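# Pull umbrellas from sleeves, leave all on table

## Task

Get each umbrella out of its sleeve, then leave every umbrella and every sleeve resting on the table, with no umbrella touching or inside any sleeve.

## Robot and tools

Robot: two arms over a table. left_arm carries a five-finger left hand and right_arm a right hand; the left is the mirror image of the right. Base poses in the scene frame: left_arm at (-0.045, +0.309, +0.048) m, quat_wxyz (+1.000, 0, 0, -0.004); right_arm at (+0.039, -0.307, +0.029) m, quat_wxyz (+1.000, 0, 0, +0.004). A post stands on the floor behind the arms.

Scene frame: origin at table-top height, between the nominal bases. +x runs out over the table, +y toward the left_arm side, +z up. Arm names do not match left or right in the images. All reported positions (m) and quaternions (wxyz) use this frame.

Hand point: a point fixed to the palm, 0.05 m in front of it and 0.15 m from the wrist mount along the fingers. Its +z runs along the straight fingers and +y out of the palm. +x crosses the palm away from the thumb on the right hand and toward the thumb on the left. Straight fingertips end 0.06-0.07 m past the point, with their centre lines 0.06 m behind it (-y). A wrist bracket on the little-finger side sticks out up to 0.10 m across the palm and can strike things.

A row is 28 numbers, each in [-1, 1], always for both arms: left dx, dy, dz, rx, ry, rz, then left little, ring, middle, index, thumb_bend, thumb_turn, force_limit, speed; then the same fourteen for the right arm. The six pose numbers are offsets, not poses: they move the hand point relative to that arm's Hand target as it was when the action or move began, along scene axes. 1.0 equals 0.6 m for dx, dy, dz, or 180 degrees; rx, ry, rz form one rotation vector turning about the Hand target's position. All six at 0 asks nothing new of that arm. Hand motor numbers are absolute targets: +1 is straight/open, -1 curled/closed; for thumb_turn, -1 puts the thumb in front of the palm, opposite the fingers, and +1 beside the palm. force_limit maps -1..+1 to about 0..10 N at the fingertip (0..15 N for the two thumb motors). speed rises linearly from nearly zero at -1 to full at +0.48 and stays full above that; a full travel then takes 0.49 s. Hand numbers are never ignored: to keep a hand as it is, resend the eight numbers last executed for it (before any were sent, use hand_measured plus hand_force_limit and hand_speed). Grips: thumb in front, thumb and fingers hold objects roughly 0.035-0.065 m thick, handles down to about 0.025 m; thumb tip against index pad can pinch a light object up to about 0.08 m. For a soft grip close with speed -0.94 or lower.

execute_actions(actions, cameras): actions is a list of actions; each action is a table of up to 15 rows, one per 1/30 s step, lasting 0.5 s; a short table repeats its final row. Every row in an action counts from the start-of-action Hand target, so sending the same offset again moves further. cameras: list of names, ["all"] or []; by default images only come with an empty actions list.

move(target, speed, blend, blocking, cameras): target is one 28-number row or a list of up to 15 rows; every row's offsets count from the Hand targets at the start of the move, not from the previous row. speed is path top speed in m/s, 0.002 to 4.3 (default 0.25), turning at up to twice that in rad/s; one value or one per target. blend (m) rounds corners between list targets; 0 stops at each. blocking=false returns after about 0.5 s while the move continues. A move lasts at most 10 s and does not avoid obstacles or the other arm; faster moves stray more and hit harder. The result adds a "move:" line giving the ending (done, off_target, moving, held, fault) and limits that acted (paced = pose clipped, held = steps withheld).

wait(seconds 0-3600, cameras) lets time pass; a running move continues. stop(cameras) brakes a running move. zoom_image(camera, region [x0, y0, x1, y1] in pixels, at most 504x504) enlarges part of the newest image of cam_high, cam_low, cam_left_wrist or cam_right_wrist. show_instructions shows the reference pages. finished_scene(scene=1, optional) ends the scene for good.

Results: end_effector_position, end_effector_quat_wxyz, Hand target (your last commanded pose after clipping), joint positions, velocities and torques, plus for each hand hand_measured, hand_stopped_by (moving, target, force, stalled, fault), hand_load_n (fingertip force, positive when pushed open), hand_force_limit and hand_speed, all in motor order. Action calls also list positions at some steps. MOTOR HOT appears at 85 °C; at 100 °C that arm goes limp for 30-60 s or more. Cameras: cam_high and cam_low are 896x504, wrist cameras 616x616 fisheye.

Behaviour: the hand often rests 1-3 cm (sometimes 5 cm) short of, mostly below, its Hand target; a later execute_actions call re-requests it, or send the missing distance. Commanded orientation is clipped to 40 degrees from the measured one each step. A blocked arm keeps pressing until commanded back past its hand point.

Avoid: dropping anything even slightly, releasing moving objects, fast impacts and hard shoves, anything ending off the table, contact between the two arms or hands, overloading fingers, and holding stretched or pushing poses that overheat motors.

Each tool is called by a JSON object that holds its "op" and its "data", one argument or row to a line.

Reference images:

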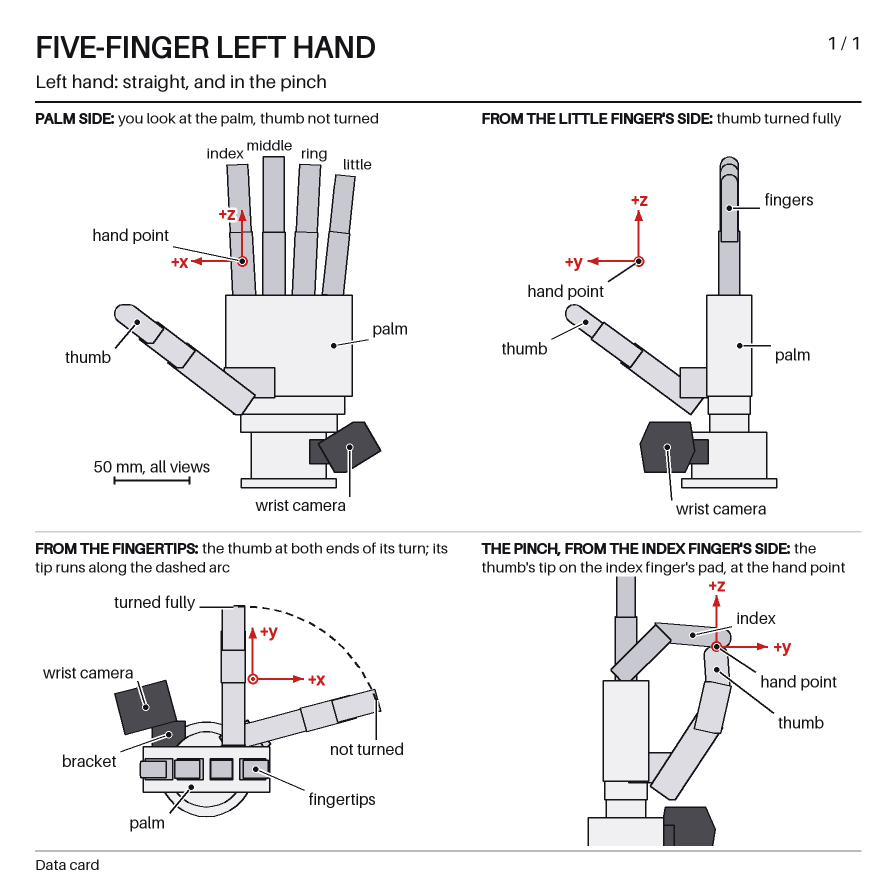

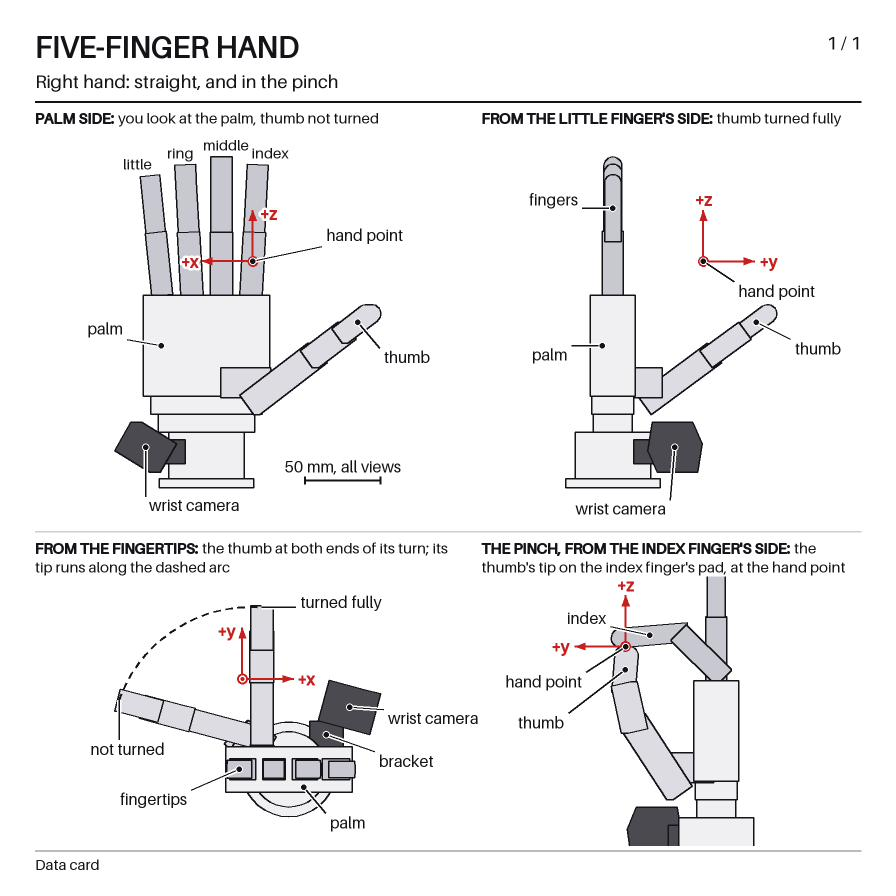

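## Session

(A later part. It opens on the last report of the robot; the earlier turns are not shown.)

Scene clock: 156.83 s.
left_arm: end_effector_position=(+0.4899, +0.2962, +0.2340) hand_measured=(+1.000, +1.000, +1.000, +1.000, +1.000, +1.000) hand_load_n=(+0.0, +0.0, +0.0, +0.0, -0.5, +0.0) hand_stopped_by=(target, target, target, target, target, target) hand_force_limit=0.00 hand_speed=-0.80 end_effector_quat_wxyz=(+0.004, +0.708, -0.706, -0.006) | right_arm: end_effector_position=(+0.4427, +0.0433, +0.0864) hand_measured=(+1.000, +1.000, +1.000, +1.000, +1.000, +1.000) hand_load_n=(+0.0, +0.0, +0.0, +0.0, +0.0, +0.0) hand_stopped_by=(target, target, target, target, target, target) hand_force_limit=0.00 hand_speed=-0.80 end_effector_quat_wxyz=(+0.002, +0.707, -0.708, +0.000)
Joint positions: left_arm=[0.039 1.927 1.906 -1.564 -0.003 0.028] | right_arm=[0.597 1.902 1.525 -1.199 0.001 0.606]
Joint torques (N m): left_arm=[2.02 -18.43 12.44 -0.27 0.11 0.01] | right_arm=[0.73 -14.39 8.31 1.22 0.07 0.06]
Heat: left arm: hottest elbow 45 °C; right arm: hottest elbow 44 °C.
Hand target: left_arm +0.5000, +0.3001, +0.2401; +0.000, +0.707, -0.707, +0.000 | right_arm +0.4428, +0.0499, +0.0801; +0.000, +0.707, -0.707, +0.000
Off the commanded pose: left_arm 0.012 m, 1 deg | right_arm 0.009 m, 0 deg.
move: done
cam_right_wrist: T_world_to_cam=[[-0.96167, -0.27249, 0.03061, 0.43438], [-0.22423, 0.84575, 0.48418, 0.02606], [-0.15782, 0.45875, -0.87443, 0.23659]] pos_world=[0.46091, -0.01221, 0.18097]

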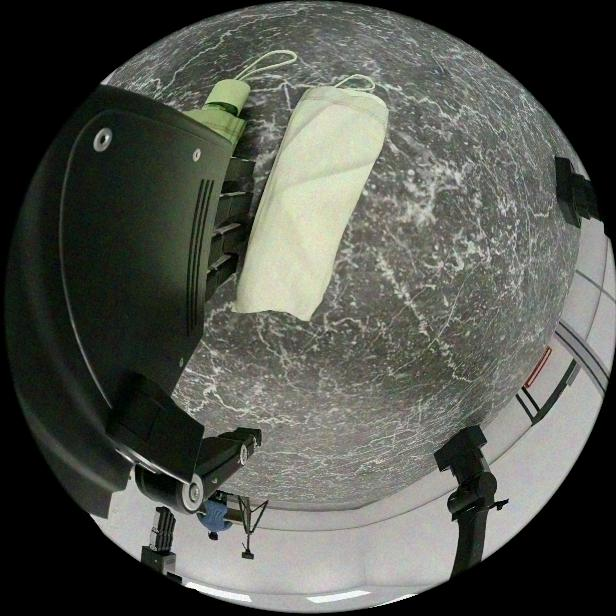

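{"op": "move", "data": {
  "target": [0, 0, 0, 0, 0, 0, 1, 1, 1, 1, 1, 1, 0, -0.8, 0.09, 0, 0, 0, 0, 0, 1, 1, 1, 1, 1, 1, 0, -0.8],
  "speed": 0.05,
  "cameras": ["cam_high", "cam_right_wrist"]
}}

Scene clock: 161.67 s.
left_arm: end_effector_position=(+0.4899, +0.2962, +0.2340) hand_measured=(+1.000, +1.000, +1.000, +1.000, +1.000, +1.000) hand_load_n=(+0.0, +0.0, +0.0, -0.5, +0.0, +0.0) hand_stopped_by=(target, target, target, target, target, target) hand_force_limit=0.00 hand_speed=-0.80 end_effector_quat_wxyz=(+0.004, +0.708, -0.706, -0.006) | right_arm: end_effector_position=(+0.4827, +0.0524, +0.0784) hand_measured=(+1.000, +1.000, +1.000, +1.000, +1.000, +1.000) hand_load_n=(-0.5, +0.0, +0.0, +0.0, -0.5, +0.0) hand_stopped_by=(target, target, target, target, target, target) hand_force_limit=0.00 hand_speed=-0.80 end_effector_quat_wxyz=(+0.003, +0.708, -0.706, +0.000)
Joint positions: left_arm=[0.039 1.927 1.906 -1.564 -0.003 0.028] | right_arm=[0.572 2.006 1.666 -1.237 0.001 0.576]
Joint torques (N m): left_arm=[1.96 -18.43 12.41 -0.28 0.11 0.02] | right_arm=[-1.49 -15.79 11.74 0.13 0.11 -0.21]
Heat: left arm: hottest elbow 45 °C; right arm: hottest elbow 44 °C.
Hand target: left_arm +0.5000, +0.3001, +0.2401; +0.000, +0.707, -0.707, +0.000 | right_arm +0.4967, +0.0500, +0.0801; +0.000, +0.708, -0.707, +0.000
Off the commanded pose: left_arm 0.012 m, 1 deg | right_arm 0.014 m, 0 deg.
move: off_target (right_arm)
cam_right_wrist: T_world_to_cam=[[-0.96028, -0.27721, 0.03175, 0.47507], [-0.22791, 0.84491, 0.48392, 0.03309], [-0.16097, 0.45747, -0.87453, 0.23334]] pos_world=[0.5013, -0.00301, 0.17297]

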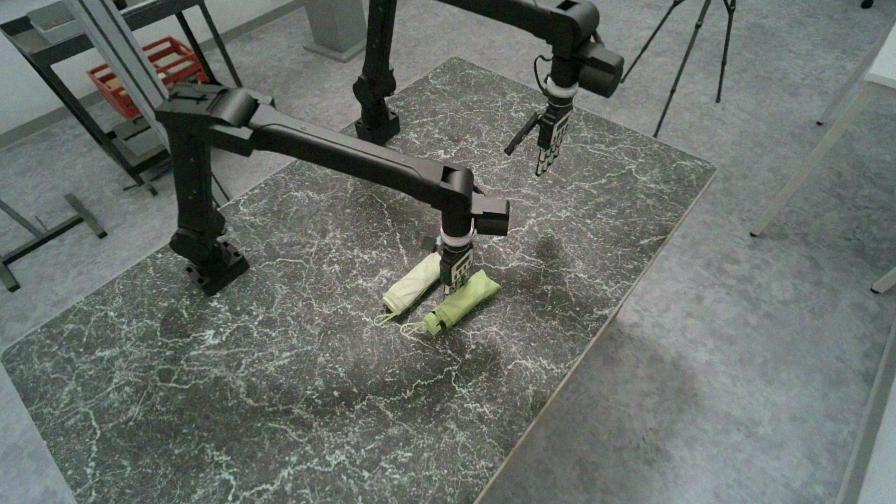

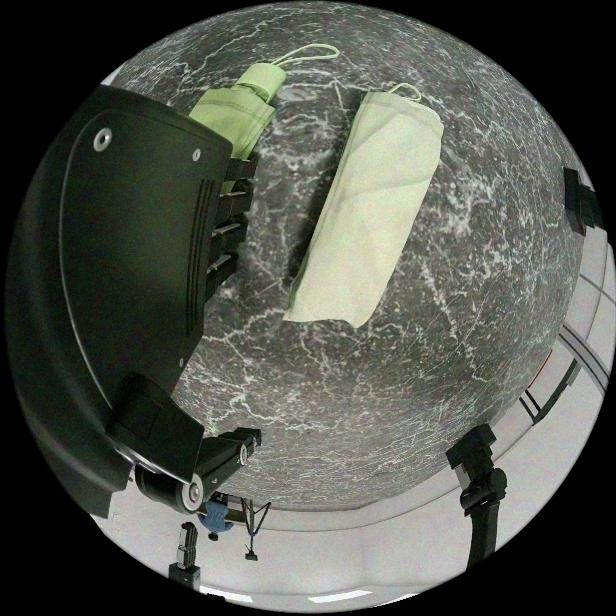

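{"op": "move", "data": {
  "target": [
    [0, 0, 0, 0, 0, 0, 1, 1, 1, 1, 1, 1, 0, -0.8, -0.03, 0, 0.01, 0, 0, 0, 1, 1, 1, 1, 1, 1, 0, -0.8],
    [0, 0, 0, 0, 0, 0, 1, 1, 1, 1, 1, 1, 0, -0.8, -0.03, -0.0917, 0.01, 0, 0, 0, 1, 1, 1, 1, 1, 1, 0, -0.8],
    [0, 0, 0, 0, 0, 0, 1, 1, 1, 1, 1, 1, 0, -0.8, 0.0583, -0.0917, 0.01, 0, 0, 0, 1, 1, 1, 1, 1, 1, 0, -0.8]
  ],
  "speed": 0.06,
  "blend": 0.003,
  "cameras": ["cam_high", "cam_right_wrist"]
}}

Scene clock: 170.87 s.
left_arm: end_effector_position=(+0.4899, +0.2962, +0.2340) hand_measured=(+1.000, +1.000, +1.000, +1.000, +1.000, +1.000) hand_load_n=(+0.0, +0.0, +0.0, +0.0, +0.0, +0.0) hand_stopped_by=(target, target, target, target, target, target) hand_force_limit=0.00 hand_speed=-0.80 end_effector_quat_wxyz=(+0.004, +0.708, -0.706, -0.006) | right_arm: end_effector_position=(+0.5186, -0.0023, +0.0817) hand_measured=(+1.000, +1.000, +1.000, +1.000, +1.000, +1.000) hand_load_n=(+0.0, +0.0, +0.0, +0.0, +0.0, +0.0) hand_stopped_by=(target, target, target, target, target, target) hand_force_limit=0.00 hand_speed=-0.80 end_effector_quat_wxyz=(+0.004, +0.708, -0.706, -0.001)
Joint positions: left_arm=[0.039 1.927 1.906 -1.564 -0.003 0.028] | right_arm=[0.463 2.015 1.689 -1.254 0.001 0.468]
Joint torques (N m): left_arm=[2.14 -18.43 12.45 -0.28 0.12 0.02] | right_arm=[-1.26 -16.44 11.78 0.05 0.11 -0.05]
Heat: left arm: hottest elbow 45 °C; right arm: hottest elbow 44 °C.
Hand target: left_arm +0.5000, +0.3001, +0.2401; +0.000, +0.707, -0.707, +0.000 | right_arm +0.5317, -0.0050, +0.0860; +0.000, +0.708, -0.707, +0.000
Off the commanded pose: left_arm 0.012 m, 1 deg | right_arm 0.014 m, 1 deg.
move: off_target (right_arm)
cam_right_wrist: T_world_to_cam=[[-0.96017, -0.27722, 0.03489, 0.49396], [-0.22646, 0.84527, 0.48397, 0.08511], [-0.16366, 0.45679, -0.87439, 0.26841]] pos_world=[0.53749, -0.05761, 0.17627]

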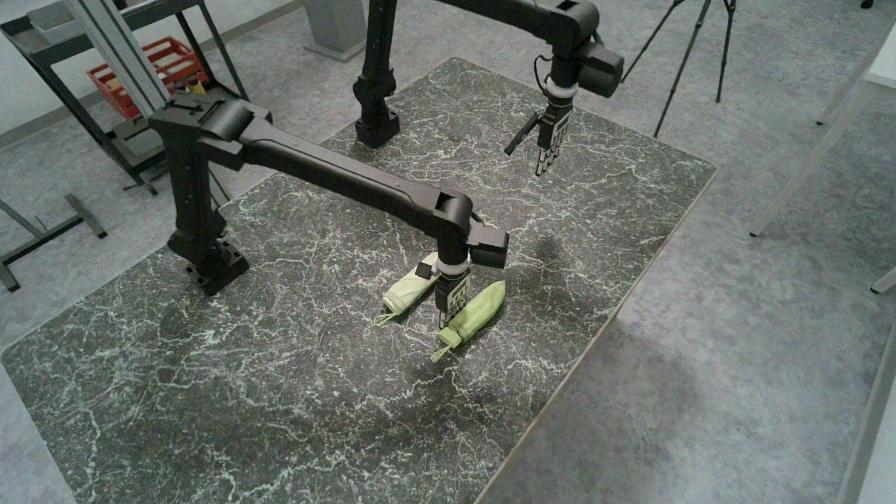

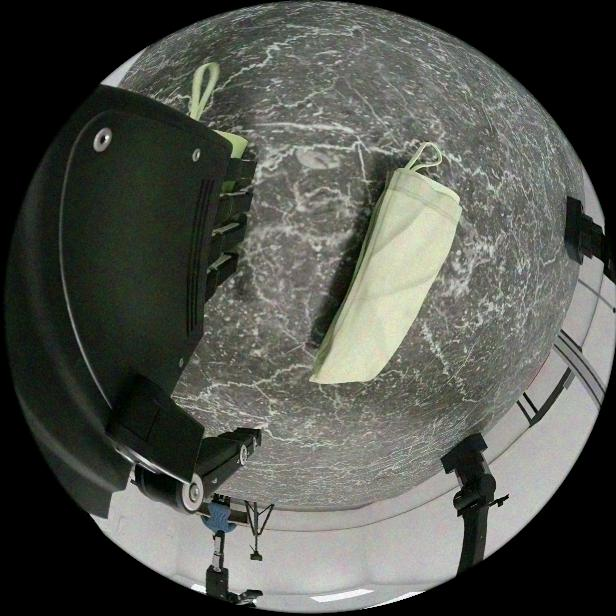

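{"op": "move", "data": {
  "target": [
    [0, 0, 0, 0, 0, 0, 1, 1, 1, 1, 1, 1, 0, -0.8, -0.02, 0, 0.1333, 0, 0, 0, 1, 1, 1, 1, 1, 1, 0, -0.8],
    [0, 0, 0, 0, 0, 0, 1, 1, 1, 1, 1, 1, 0, -0.8, 0.1167, -0.158, 0.158, 0, -0.2833, 0, 0.5, 0.5, 0.5, 0.5, 0.9, -1, 0, -0.3]
  ],
  "speed": 0.12,
  "blend": 0.02,
  "cameras": ["cam_high", "cam_low", "cam_right_wrist"]
}}

Scene clock: 182.70 s.
left_arm: end_effector_position=(+0.4899, +0.2962, +0.2340) hand_measured=(+1.000, +1.000, +1.000, +1.000, +1.000, +1.000) hand_load_n=(+0.0, +0.0, +0.0, +0.0, +0.0, +0.0) hand_stopped_by=(target, target, target, target, target, target) hand_force_limit=0.00 hand_speed=-0.80 end_effector_quat_wxyz=(+0.004, +0.708, -0.706, -0.006) | right_arm: end_effector_position=(+0.5938, -0.0925, +0.1691) hand_measured=(+0.500, +0.500, +0.500, +0.500, +0.900, -1.000) hand_load_n=(+0.0, -0.5, +0.0, +0.0, +0.0, +0.0) hand_stopped_by=(target, target, target, target, target, target) hand_force_limit=0.00 hand_speed=-0.30 end_effector_quat_wxyz=(-0.292, +0.648, -0.639, +0.294)
Joint positions: left_arm=[0.039 1.927 1.906 -1.564 -0.003 0.028] | right_arm=[0.383 1.539 1.144 -0.36 0.288 0.253]
Joint torques (N m): left_arm=[1.9 -18.37 12.49 -0.28 0.11 0.01] | right_arm=[-1.79 -13.16 9.39 3.03 0.33 -0.12]
Heat: left arm: hottest elbow 45 °C; right arm: hottest elbow 44 °C.
Hand target: left_arm +0.5000, +0.3001, +0.2401; +0.000, +0.707, -0.707, +0.000 | right_arm +0.6018, -0.0999, +0.1807; -0.304, +0.639, -0.638, +0.305
Off the commanded pose: left_arm 0.012 m, 1 deg | right_arm 0.016 m, 2 deg.
move: off_target (right_arm); target 2's new numbers were sent with right_arm's hand 0.016 m and 2 deg from that target
cam_right_wrist: T_world_to_cam=[[-0.64814, -0.28484, -0.70624, 0.47743], [-0.52422, 0.83958, 0.14248, 0.37008], [0.55236, 0.46258, -0.69348, -0.05694]] pos_world=[0.5349, -0.14838, 0.24497]

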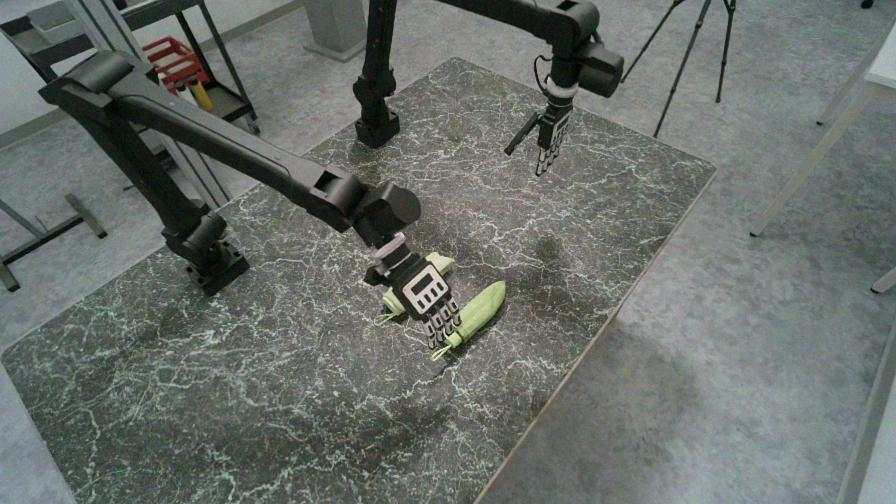

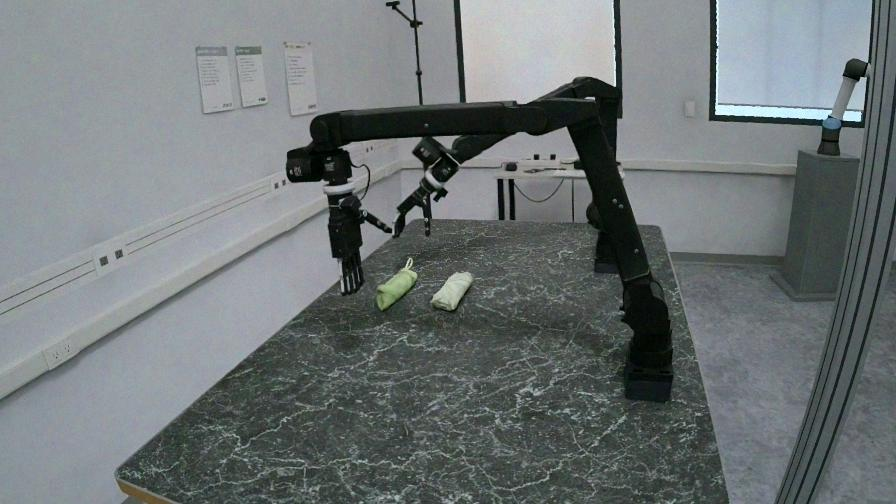

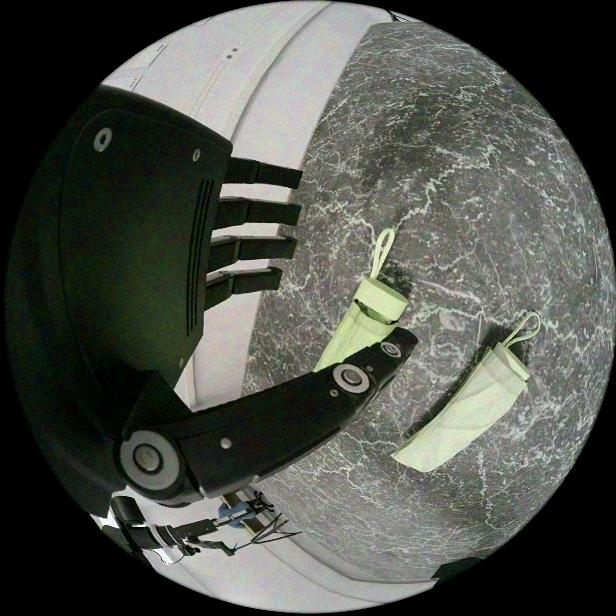

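{"op": "zoom_image", "data": {
  "camera": "cam_high",
  "region": [370, 240, 530, 380]
}}

{"op": "zoom_image", "data": {
  "camera": "cam_right_wrist",
  "region": [290, 200, 560, 480]
}}

Scaled by 3.150 from the camera's image (finer frame: 1280x720).

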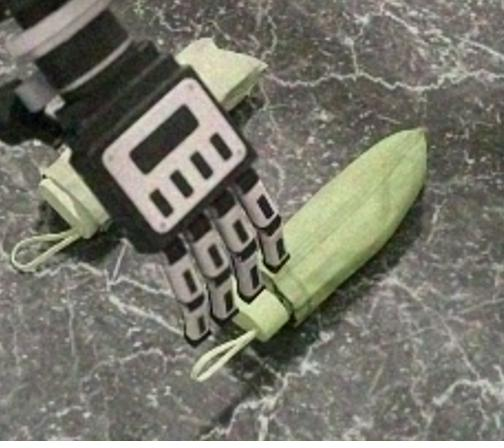

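Scaled by 1.800 from the camera's image (finer frame: 880x880).

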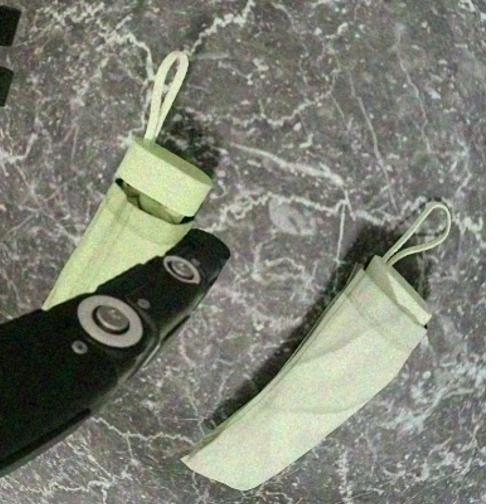

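{"op": "zoom_image", "data": {
  "camera": "cam_high",
  "region": [425, 310, 485, 370]
}}

{"op": "zoom_image", "data": {
  "camera": "cam_low",
  "region": [360, 240, 490, 330]
}}

{"op": "zoom_image", "data": {
  "camera": "cam_right_wrist",
  "region": [330, 210, 440, 320]
}}

Scaled by 8.400 from the camera's image (finer frame: 1280x720).

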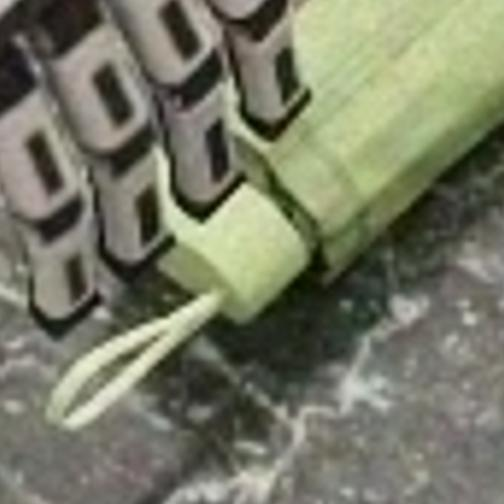

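Scaled by 3.877 from the camera's image (finer frame: 1280x720).

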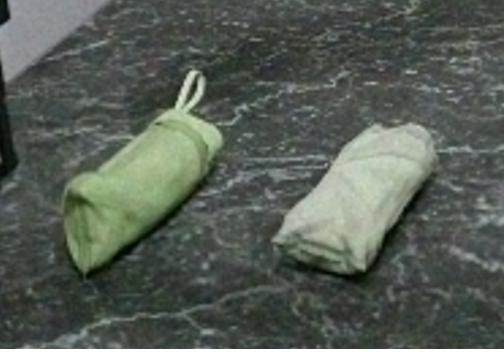

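Scaled by 4.582 from the camera's image (finer frame: 880x880).

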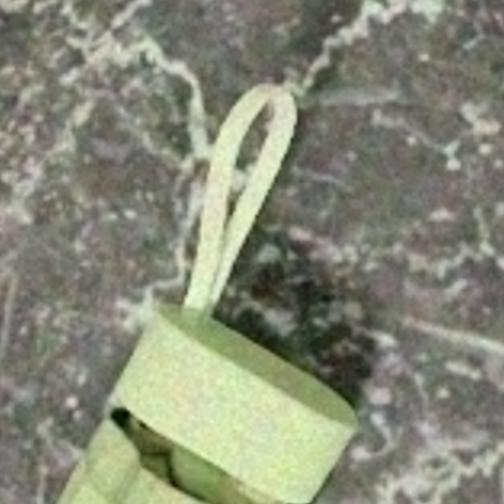

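{"op": "move", "data": {
  "target": [0.1667, -0.3667, -0.1333, 0, -0.2833, 0, 1, 0.5, 0.5, 0.5, 0.9, -1, 0, -0.3, 0, 0, 0, 0, 0, 0, 0.5, 0.5, 0.5, 0.5, 0.9, -1, 0, -0.3],
  "speed": 0.15,
  "cameras": ["cam_high", "cam_low", "cam_left_wrist"]
}}

Scene clock: 252.23 s.
left_arm: end_effector_position=(+0.5952, +0.0830, +0.1588) hand_measured=(+1.000, +0.500, +0.500, +0.500, +0.900, -1.000) hand_load_n=(+0.0, +0.0, +0.0, +0.0, +0.0, +0.0) hand_stopped_by=(target, target, target, target, target, target) hand_force_limit=0.00 hand_speed=-0.30 end_effector_quat_wxyz=(-0.302, +0.638, -0.644, +0.296) | right_arm: end_effector_position=(+0.5938, -0.0925, +0.1691) hand_measured=(+0.500, +0.500, +0.500, +0.500, +0.900, -1.000) hand_load_n=(+0.0, +0.0, +0.0, +0.0, +0.0, +0.0) hand_stopped_by=(target, target, target, target, target, target) hand_force_limit=0.00 hand_speed=-0.30 end_effector_quat_wxyz=(-0.292, +0.648, -0.639, +0.294)
Joint positions: left_arm=[-0.345 1.768 1.344 -0.307 -0.272 -0.222] | right_arm=[0.383 1.539 1.144 -0.36 0.288 0.253]
Joint torques (N m): left_arm=[1.14 -17.67 9.73 2.24 -0.22 -0.12] | right_arm=[-1.55 -13.45 9.44 2.99 0.32 -0.11]
Heat: left arm: hottest elbow 46 °C; right arm: hottest elbow 43 °C.
Hand target: left_arm +0.5999, +0.0800, +0.1600; -0.305, +0.638, -0.638, +0.304 | right_arm +0.6018, -0.0999, +0.1807; -0.304, +0.639, -0.638, +0.305
Off the commanded pose: left_arm 0.006 m, 1 deg | right_arm 0.016 m, 2 deg.
move: done
cam_left_wrist: T_world_to_cam=[[0.65622, -0.26507, 0.70648, -0.4769], [-0.49775, -0.85574, 0.14127, 0.34691], [0.56711, -0.44436, -0.69349, -0.07319]] pos_world=[0.52713, 0.13794, 0.23715]

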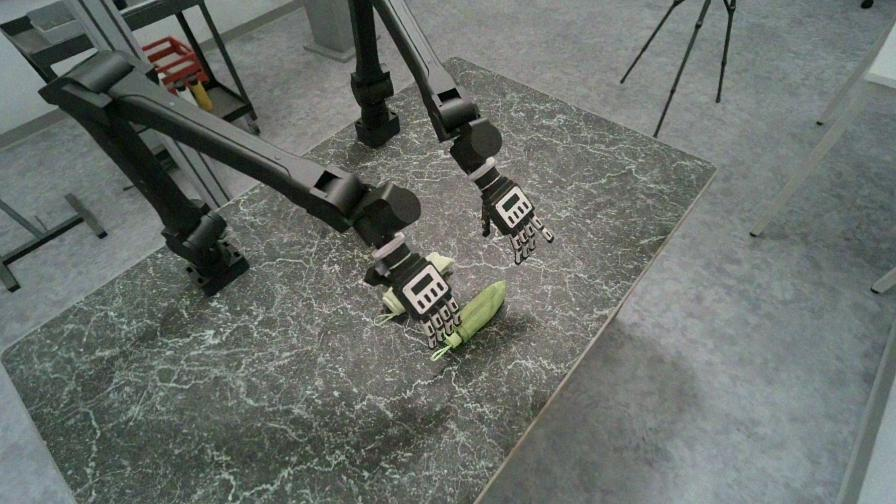

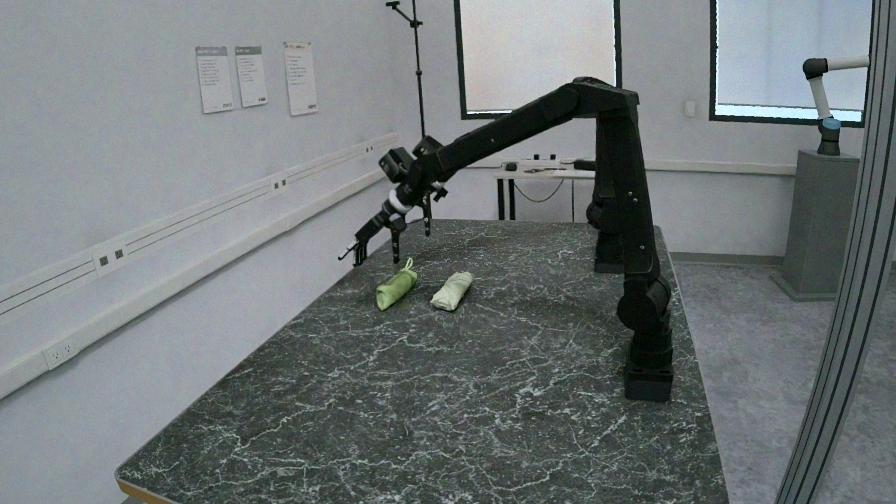

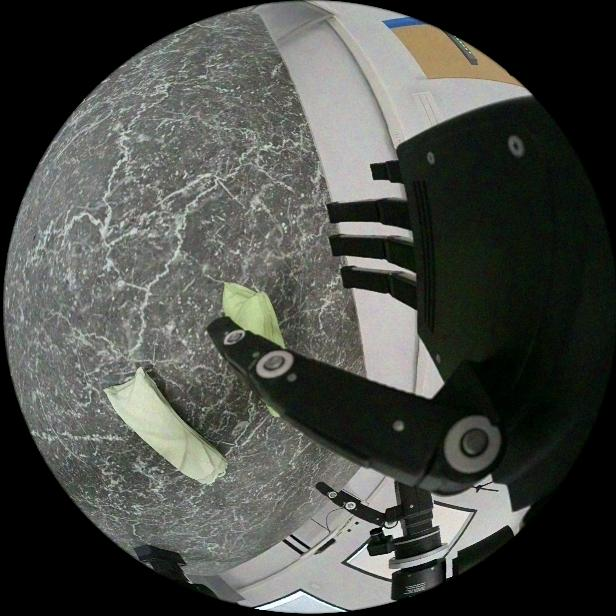

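{"op": "zoom_image", "data": {
  "camera": "cam_left_wrist",
  "region": [180, 250, 320, 440]
}}

{"op": "zoom_image", "data": {
  "camera": "cam_high",
  "region": [430, 190, 570, 370]
}}

Scaled by 2.653 from the camera's image (finer frame: 880x880).

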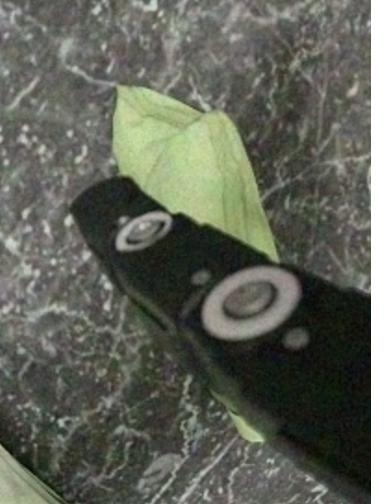

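Scaled by 2.800 from the camera's image (finer frame: 1280x720).

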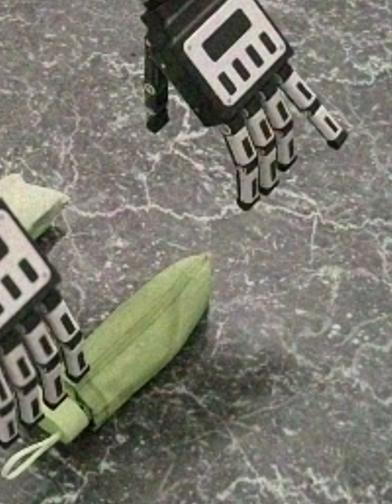

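{"op": "move", "data": {
  "target": [0.0238, -0.0633, -0.1147, 0, 0, 0, 1, 0.5, 0.5, 0.5, 0.9, -1, 0, -0.3, 0.0278, 0.0508, -0.132, 0, 0, 0, 1, 1, 0.7, 0.5, 0.9, -1, 0, -0.3],
  "speed": 0.08,
  "cameras": ["all"]
}}

Scene clock: 265.63 s.
left_arm: end_effector_position=(+0.6046, +0.0510, +0.0878) hand_measured=(+1.000, +0.500, +0.500, +0.500, +0.900, -1.000) hand_load_n=(+0.0, +0.0, +0.0, +0.0, +0.0, +0.0) hand_stopped_by=(target, target, target, target, target, target) hand_force_limit=0.00 hand_speed=-0.30 end_effector_quat_wxyz=(-0.301, +0.640, -0.644, +0.292) | right_arm: end_effector_position=(+0.6156, -0.0796, +0.1018) hand_measured=(+1.000, +1.000, +0.700, +0.500, +0.900, -1.000) hand_load_n=(+0.0, +0.0, +0.0, +0.0, +0.0, +0.0) hand_stopped_by=(target, target, target, target, target, target) hand_force_limit=0.00 hand_speed=-0.30 end_effector_quat_wxyz=(-0.294, +0.642, -0.640, +0.304)
Joint positions: left_arm=[-0.392 1.905 1.344 -0.188 -0.311 -0.257] | right_arm=[0.398 1.679 1.112 -0.176 0.319 0.262]
Joint torques (N m): left_arm=[0.79 -18.2 10.56 2.15 -0.25 -0.13] | right_arm=[0.79 -12.69 8.96 3.1 0.39 0.08]
Heat: left arm: hottest elbow 45 °C; right arm: hottest elbow 43 °C.
Hand target: left_arm +0.6142, +0.0420, +0.0912; -0.305, +0.638, -0.638, +0.304 | right_arm +0.6184, -0.0693, +0.1015; -0.304, +0.639, -0.638, +0.305
Off the commanded pose: left_arm 0.014 m, 2 deg | right_arm 0.011 m, 1 deg.
move: off_target (left_arm, right_arm)
cam_left_wrist: T_world_to_cam=[[0.66269, -0.26487, 0.70049, -0.44477], [-0.49263, -0.85868, 0.14137, 0.33124], [0.56405, -0.43877, -0.69952, -0.13992]] pos_world=[0.53685, 0.10522, 0.16685]
cam_right_wrist: T_world_to_cam=[[-0.63875, -0.2813, -0.71615, 0.44325], [-0.51516, 0.84771, 0.12651, 0.37698], [0.57149, 0.44974, -0.68639, -0.13509]] pos_world=[0.55453, -0.13413, 0.17701]

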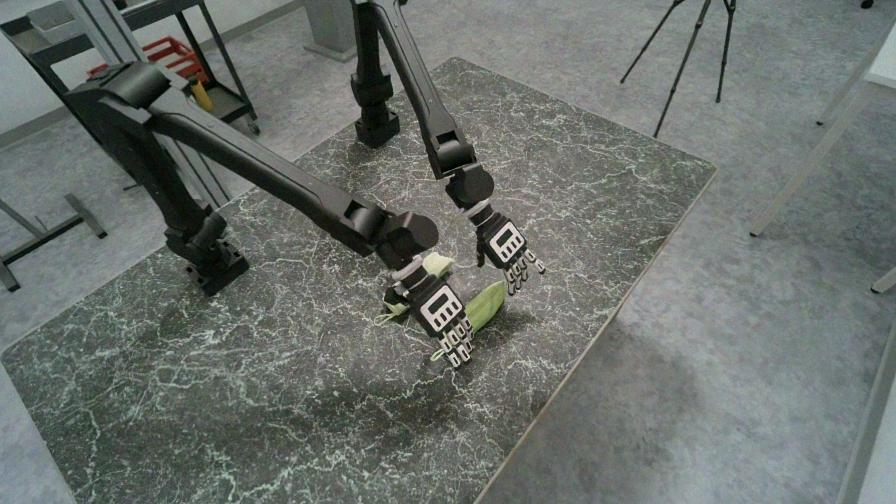

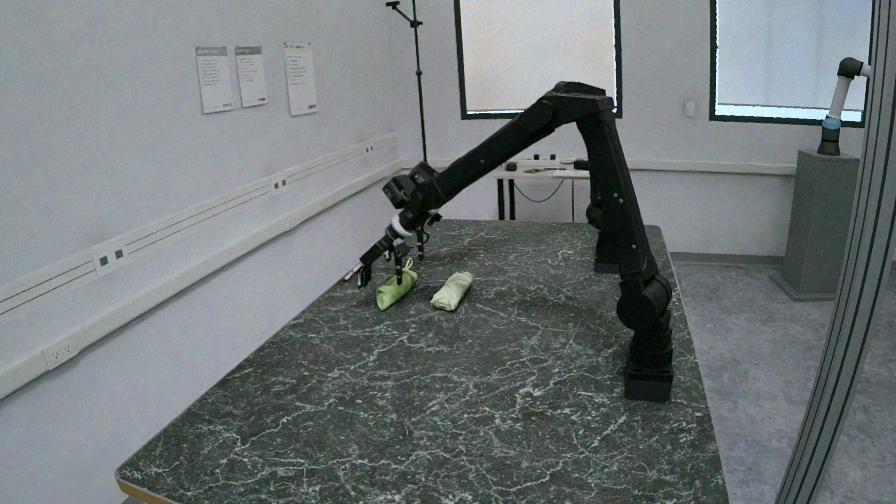

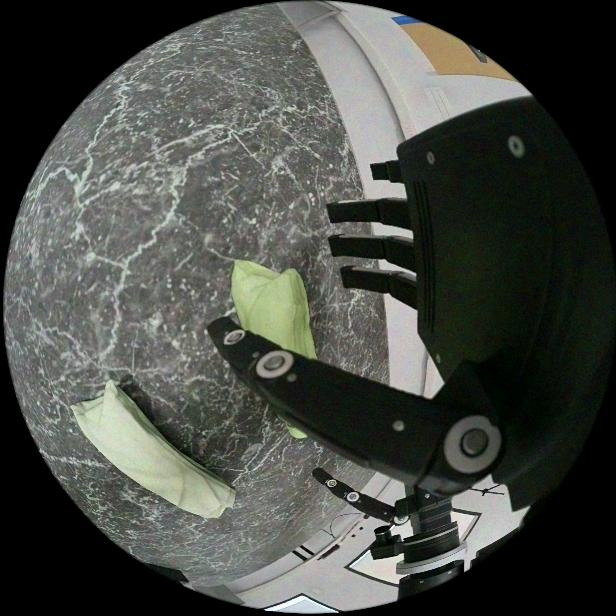

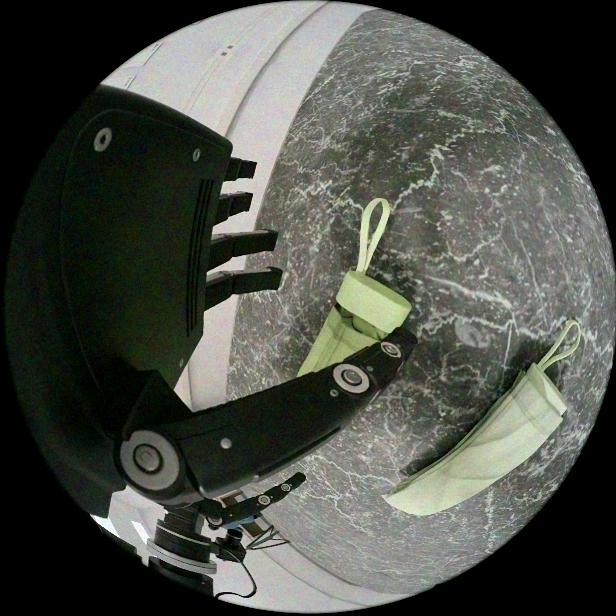

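{"op": "zoom_image", "data": {
  "camera": "cam_right_wrist",
  "region": [260, 180, 460, 400]
}}

{"op": "zoom_image", "data": {
  "camera": "cam_left_wrist",
  "region": [190, 240, 350, 450]
}}

{"op": "zoom_image", "data": {
  "camera": "cam_high",
  "region": [410, 240, 560, 380]
}}

Scaled by 2.291 from the camera's image (finer frame: 880x880).

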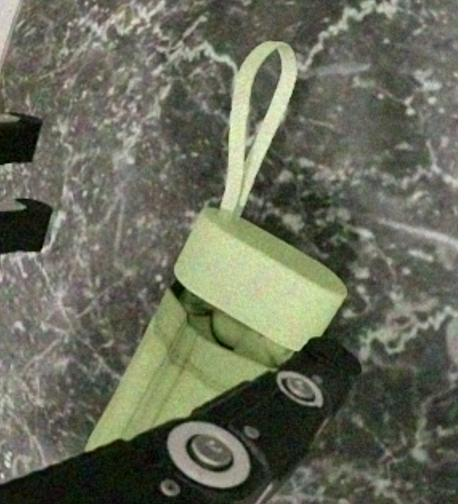

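Scaled by 2.400 from the camera's image (finer frame: 880x880).

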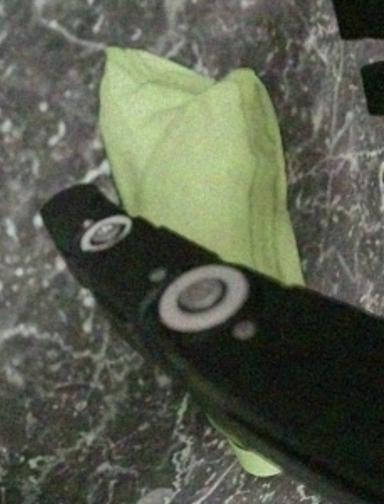

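Scaled by 3.360 from the camera's image (finer frame: 1280x720).

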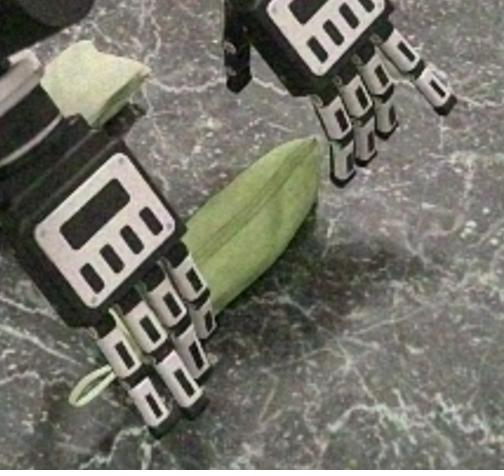

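{"op": "move", "data": {
  "target": [0.01, -0.01, -0.055, 0, 0, 0, 1, 0.5, 0.5, 0.5, 0.9, -1, 0, -0.3, -0.0067, 0.016, -0.078, 0, 0, 0, 1, 1, 0.7, 0.5, 0.9, -1, 0, -0.3],
  "speed": 0.06,
  "cameras": ["cam_left_wrist", "cam_right_wrist"]
}}

Scene clock: 282.13 s.
left_arm: end_effector_position=(+0.6105, +0.0462, +0.0567) hand_measured=(+1.000, +0.500, +0.500, +0.500, +0.900, -1.000) hand_load_n=(+0.0, +0.0, +0.0, +0.0, +0.0, +0.0) hand_stopped_by=(target, target, target, target, target, target) hand_force_limit=0.00 hand_speed=-0.30 end_effector_quat_wxyz=(-0.302, +0.640, -0.644, +0.292) | right_arm: end_effector_position=(+0.6133, -0.0708, +0.0572) hand_measured=(+1.000, +1.000, +0.700, +0.500, +0.900, -1.000) hand_load_n=(+0.0, +0.0, +0.0, +0.0, +0.0, +0.0) hand_stopped_by=(target, target, target, target, target, target) hand_force_limit=0.00 hand_speed=-0.30 end_effector_quat_wxyz=(-0.295, +0.640, -0.640, +0.305)
Joint positions: left_arm=[-0.396 1.966 1.344 -0.127 -0.315 -0.261] | right_arm=[0.416 1.752 1.069 -0.061 0.334 0.276]
Joint torques (N m): left_arm=[0.62 -18.55 10.44 2.15 -0.25 -0.12] | right_arm=[0.62 -12.75 8.2 2.93 0.38 0.12]
Heat: left arm: hottest elbow 45 °C; right arm: hottest elbow 43 °C.
Hand target: left_arm +0.6201, +0.0360, +0.0581; -0.305, +0.638, -0.638, +0.304 | right_arm +0.6145, -0.0599, +0.0548; -0.304, +0.638, -0.638, +0.305
Off the commanded pose: left_arm 0.014 m, 2 deg | right_arm 0.011 m, 1 deg.
move: off_target (left_arm, right_arm)
cam_left_wrist: T_world_to_cam=[[0.6621, -0.2634, 0.7016, -0.42794], [-0.4916, -0.85928, 0.14132, 0.33384], [0.56564, -0.43848, -0.69842, -0.16811]] pos_world=[0.54255, 0.10043, 0.13565]
cam_right_wrist: T_world_to_cam=[[-0.63671, -0.27929, -0.71875, 0.41132], [-0.51394, 0.84859, 0.12553, 0.37338], [0.57486, 0.44931, -0.68385, -0.17056]] pos_world=[0.55184, -0.12533, 0.13212]

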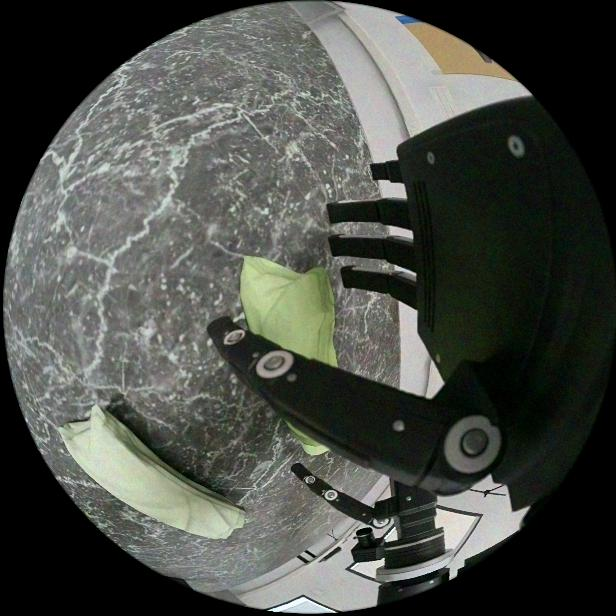

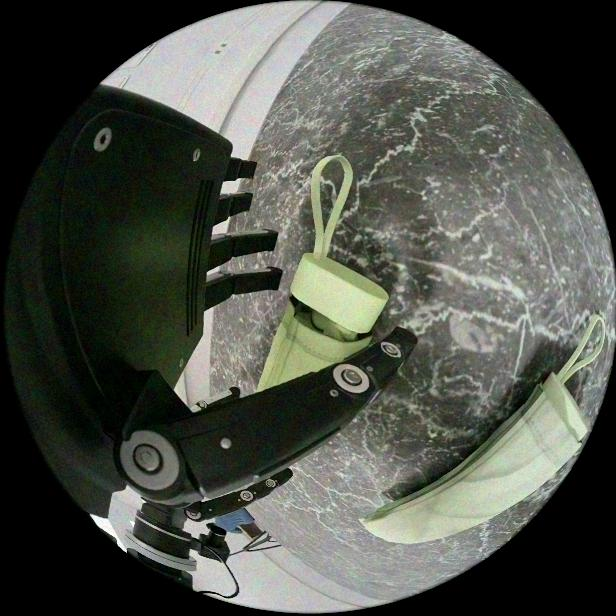

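{"op": "zoom_image", "data": {
  "camera": "cam_right_wrist",
  "region": [200, 130, 440, 400]
}}

{"op": "zoom_image", "data": {
  "camera": "cam_left_wrist",
  "region": [190, 220, 400, 470]
}}

Scaled by 1.867 from the camera's image (finer frame: 880x880).

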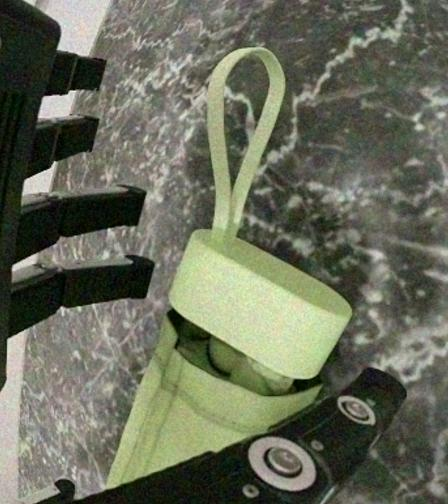

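Scaled by 2.016 from the camera's image (finer frame: 880x880).

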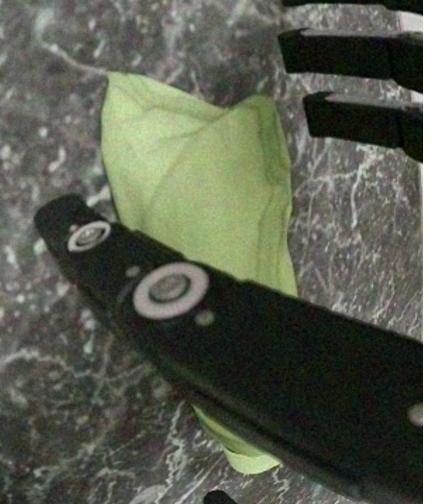

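{"op": "move", "data": {
  "target": [0.003, 0, -0.035, 0, 0, 0, 1, 0.5, 0.5, 0.5, 0.9, -1, 0, -0.3, 0, 0, -0.037, 0, 0, 0, 1, 1, 0.7, 0.5, 0.9, -1, 0, -0.3],
  "speed": 0.04,
  "cameras": ["cam_left_wrist", "cam_right_wrist", "cam_high"]
}}

Scene clock: 306.30 s.
left_arm: end_effector_position=(+0.6148, +0.0443, +0.0387) hand_measured=(+1.000, +0.500, +0.500, +0.500, +0.900, -1.000) hand_load_n=(+0.0, +0.0, +0.0, +0.0, +0.0, +0.0) hand_stopped_by=(target, target, target, target, target, target) hand_force_limit=0.00 hand_speed=-0.30 end_effector_quat_wxyz=(-0.303, +0.639, -0.642, +0.295) | right_arm: end_effector_position=(+0.6137, -0.0706, +0.0353) hand_measured=(+1.000, +1.000, +0.700, +0.500, +0.900, -1.000) hand_load_n=(+0.0, +0.0, +0.0, +0.0, -0.5, +0.0) hand_stopped_by=(target, target, target, target, target, target) hand_force_limit=0.00 hand_speed=-0.30 end_effector_quat_wxyz=(-0.295, +0.640, -0.640, +0.305)
Joint positions: left_arm=[-0.396 2.003 1.344 -0.084 -0.315 -0.261] | right_arm=[0.416 1.792 1.053 -0.004 0.334 0.277]
Joint torques (N m): left_arm=[0.73 -18.9 9.8 2.17 -0.21 -0.12] | right_arm=[0.85 -12.81 7.82 3.06 0.4 0.11]
Heat: left arm: hottest elbow 45 °C; right arm: hottest elbow 43 °C.
Hand target: left_arm +0.6219, +0.0360, +0.0372; -0.305, +0.638, -0.638, +0.304 | right_arm +0.6144, -0.0599, +0.0325; -0.304, +0.638, -0.638, +0.305
Off the commanded pose: left_arm 0.011 m, 1 deg | right_arm 0.011 m, 1 deg.
move: off_target (left_arm, right_arm)
cam_left_wrist: T_world_to_cam=[[0.65816, -0.26177, 0.70591, -0.4165], [-0.4924, -0.85894, 0.14059, 0.3374], [0.56953, -0.44012, -0.69421, -0.18643]] pos_world=[0.54644, 0.09873, 0.11715]
cam_right_wrist: T_world_to_cam=[[-0.63657, -0.27881, -0.71906, 0.39584], [-0.51374, 0.84869, 0.12572, 0.376], [0.5752, 0.44944, -0.68348, -0.18601]] pos_world=[0.55214, -0.12513, 0.11023]
Images, in order (width x height): cam_high 896x504, cam_left_wrist 616x616, cam_right_wrist 616x616.

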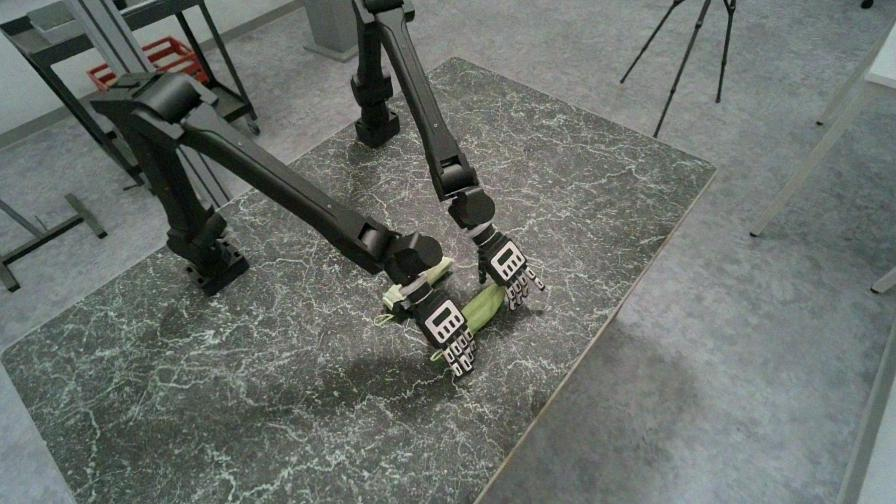

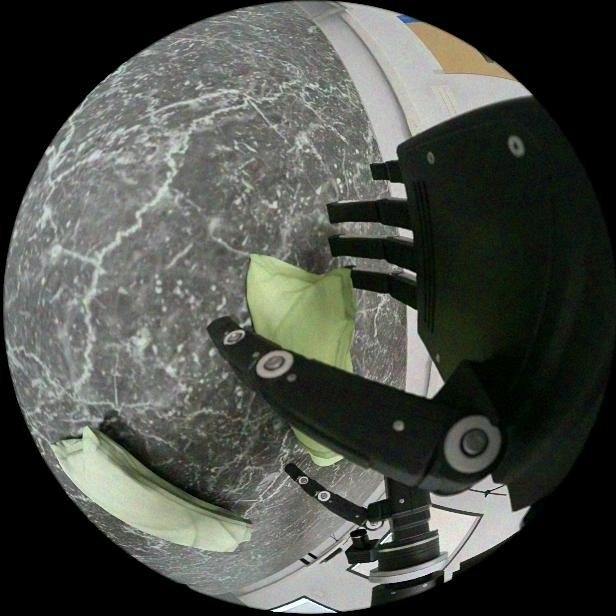

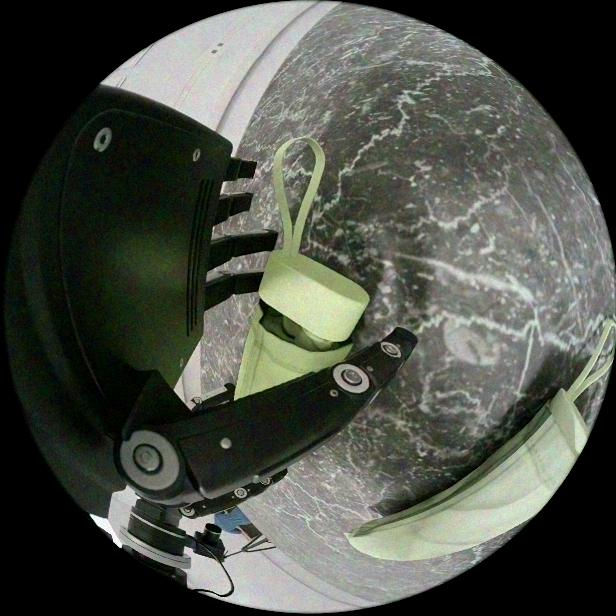

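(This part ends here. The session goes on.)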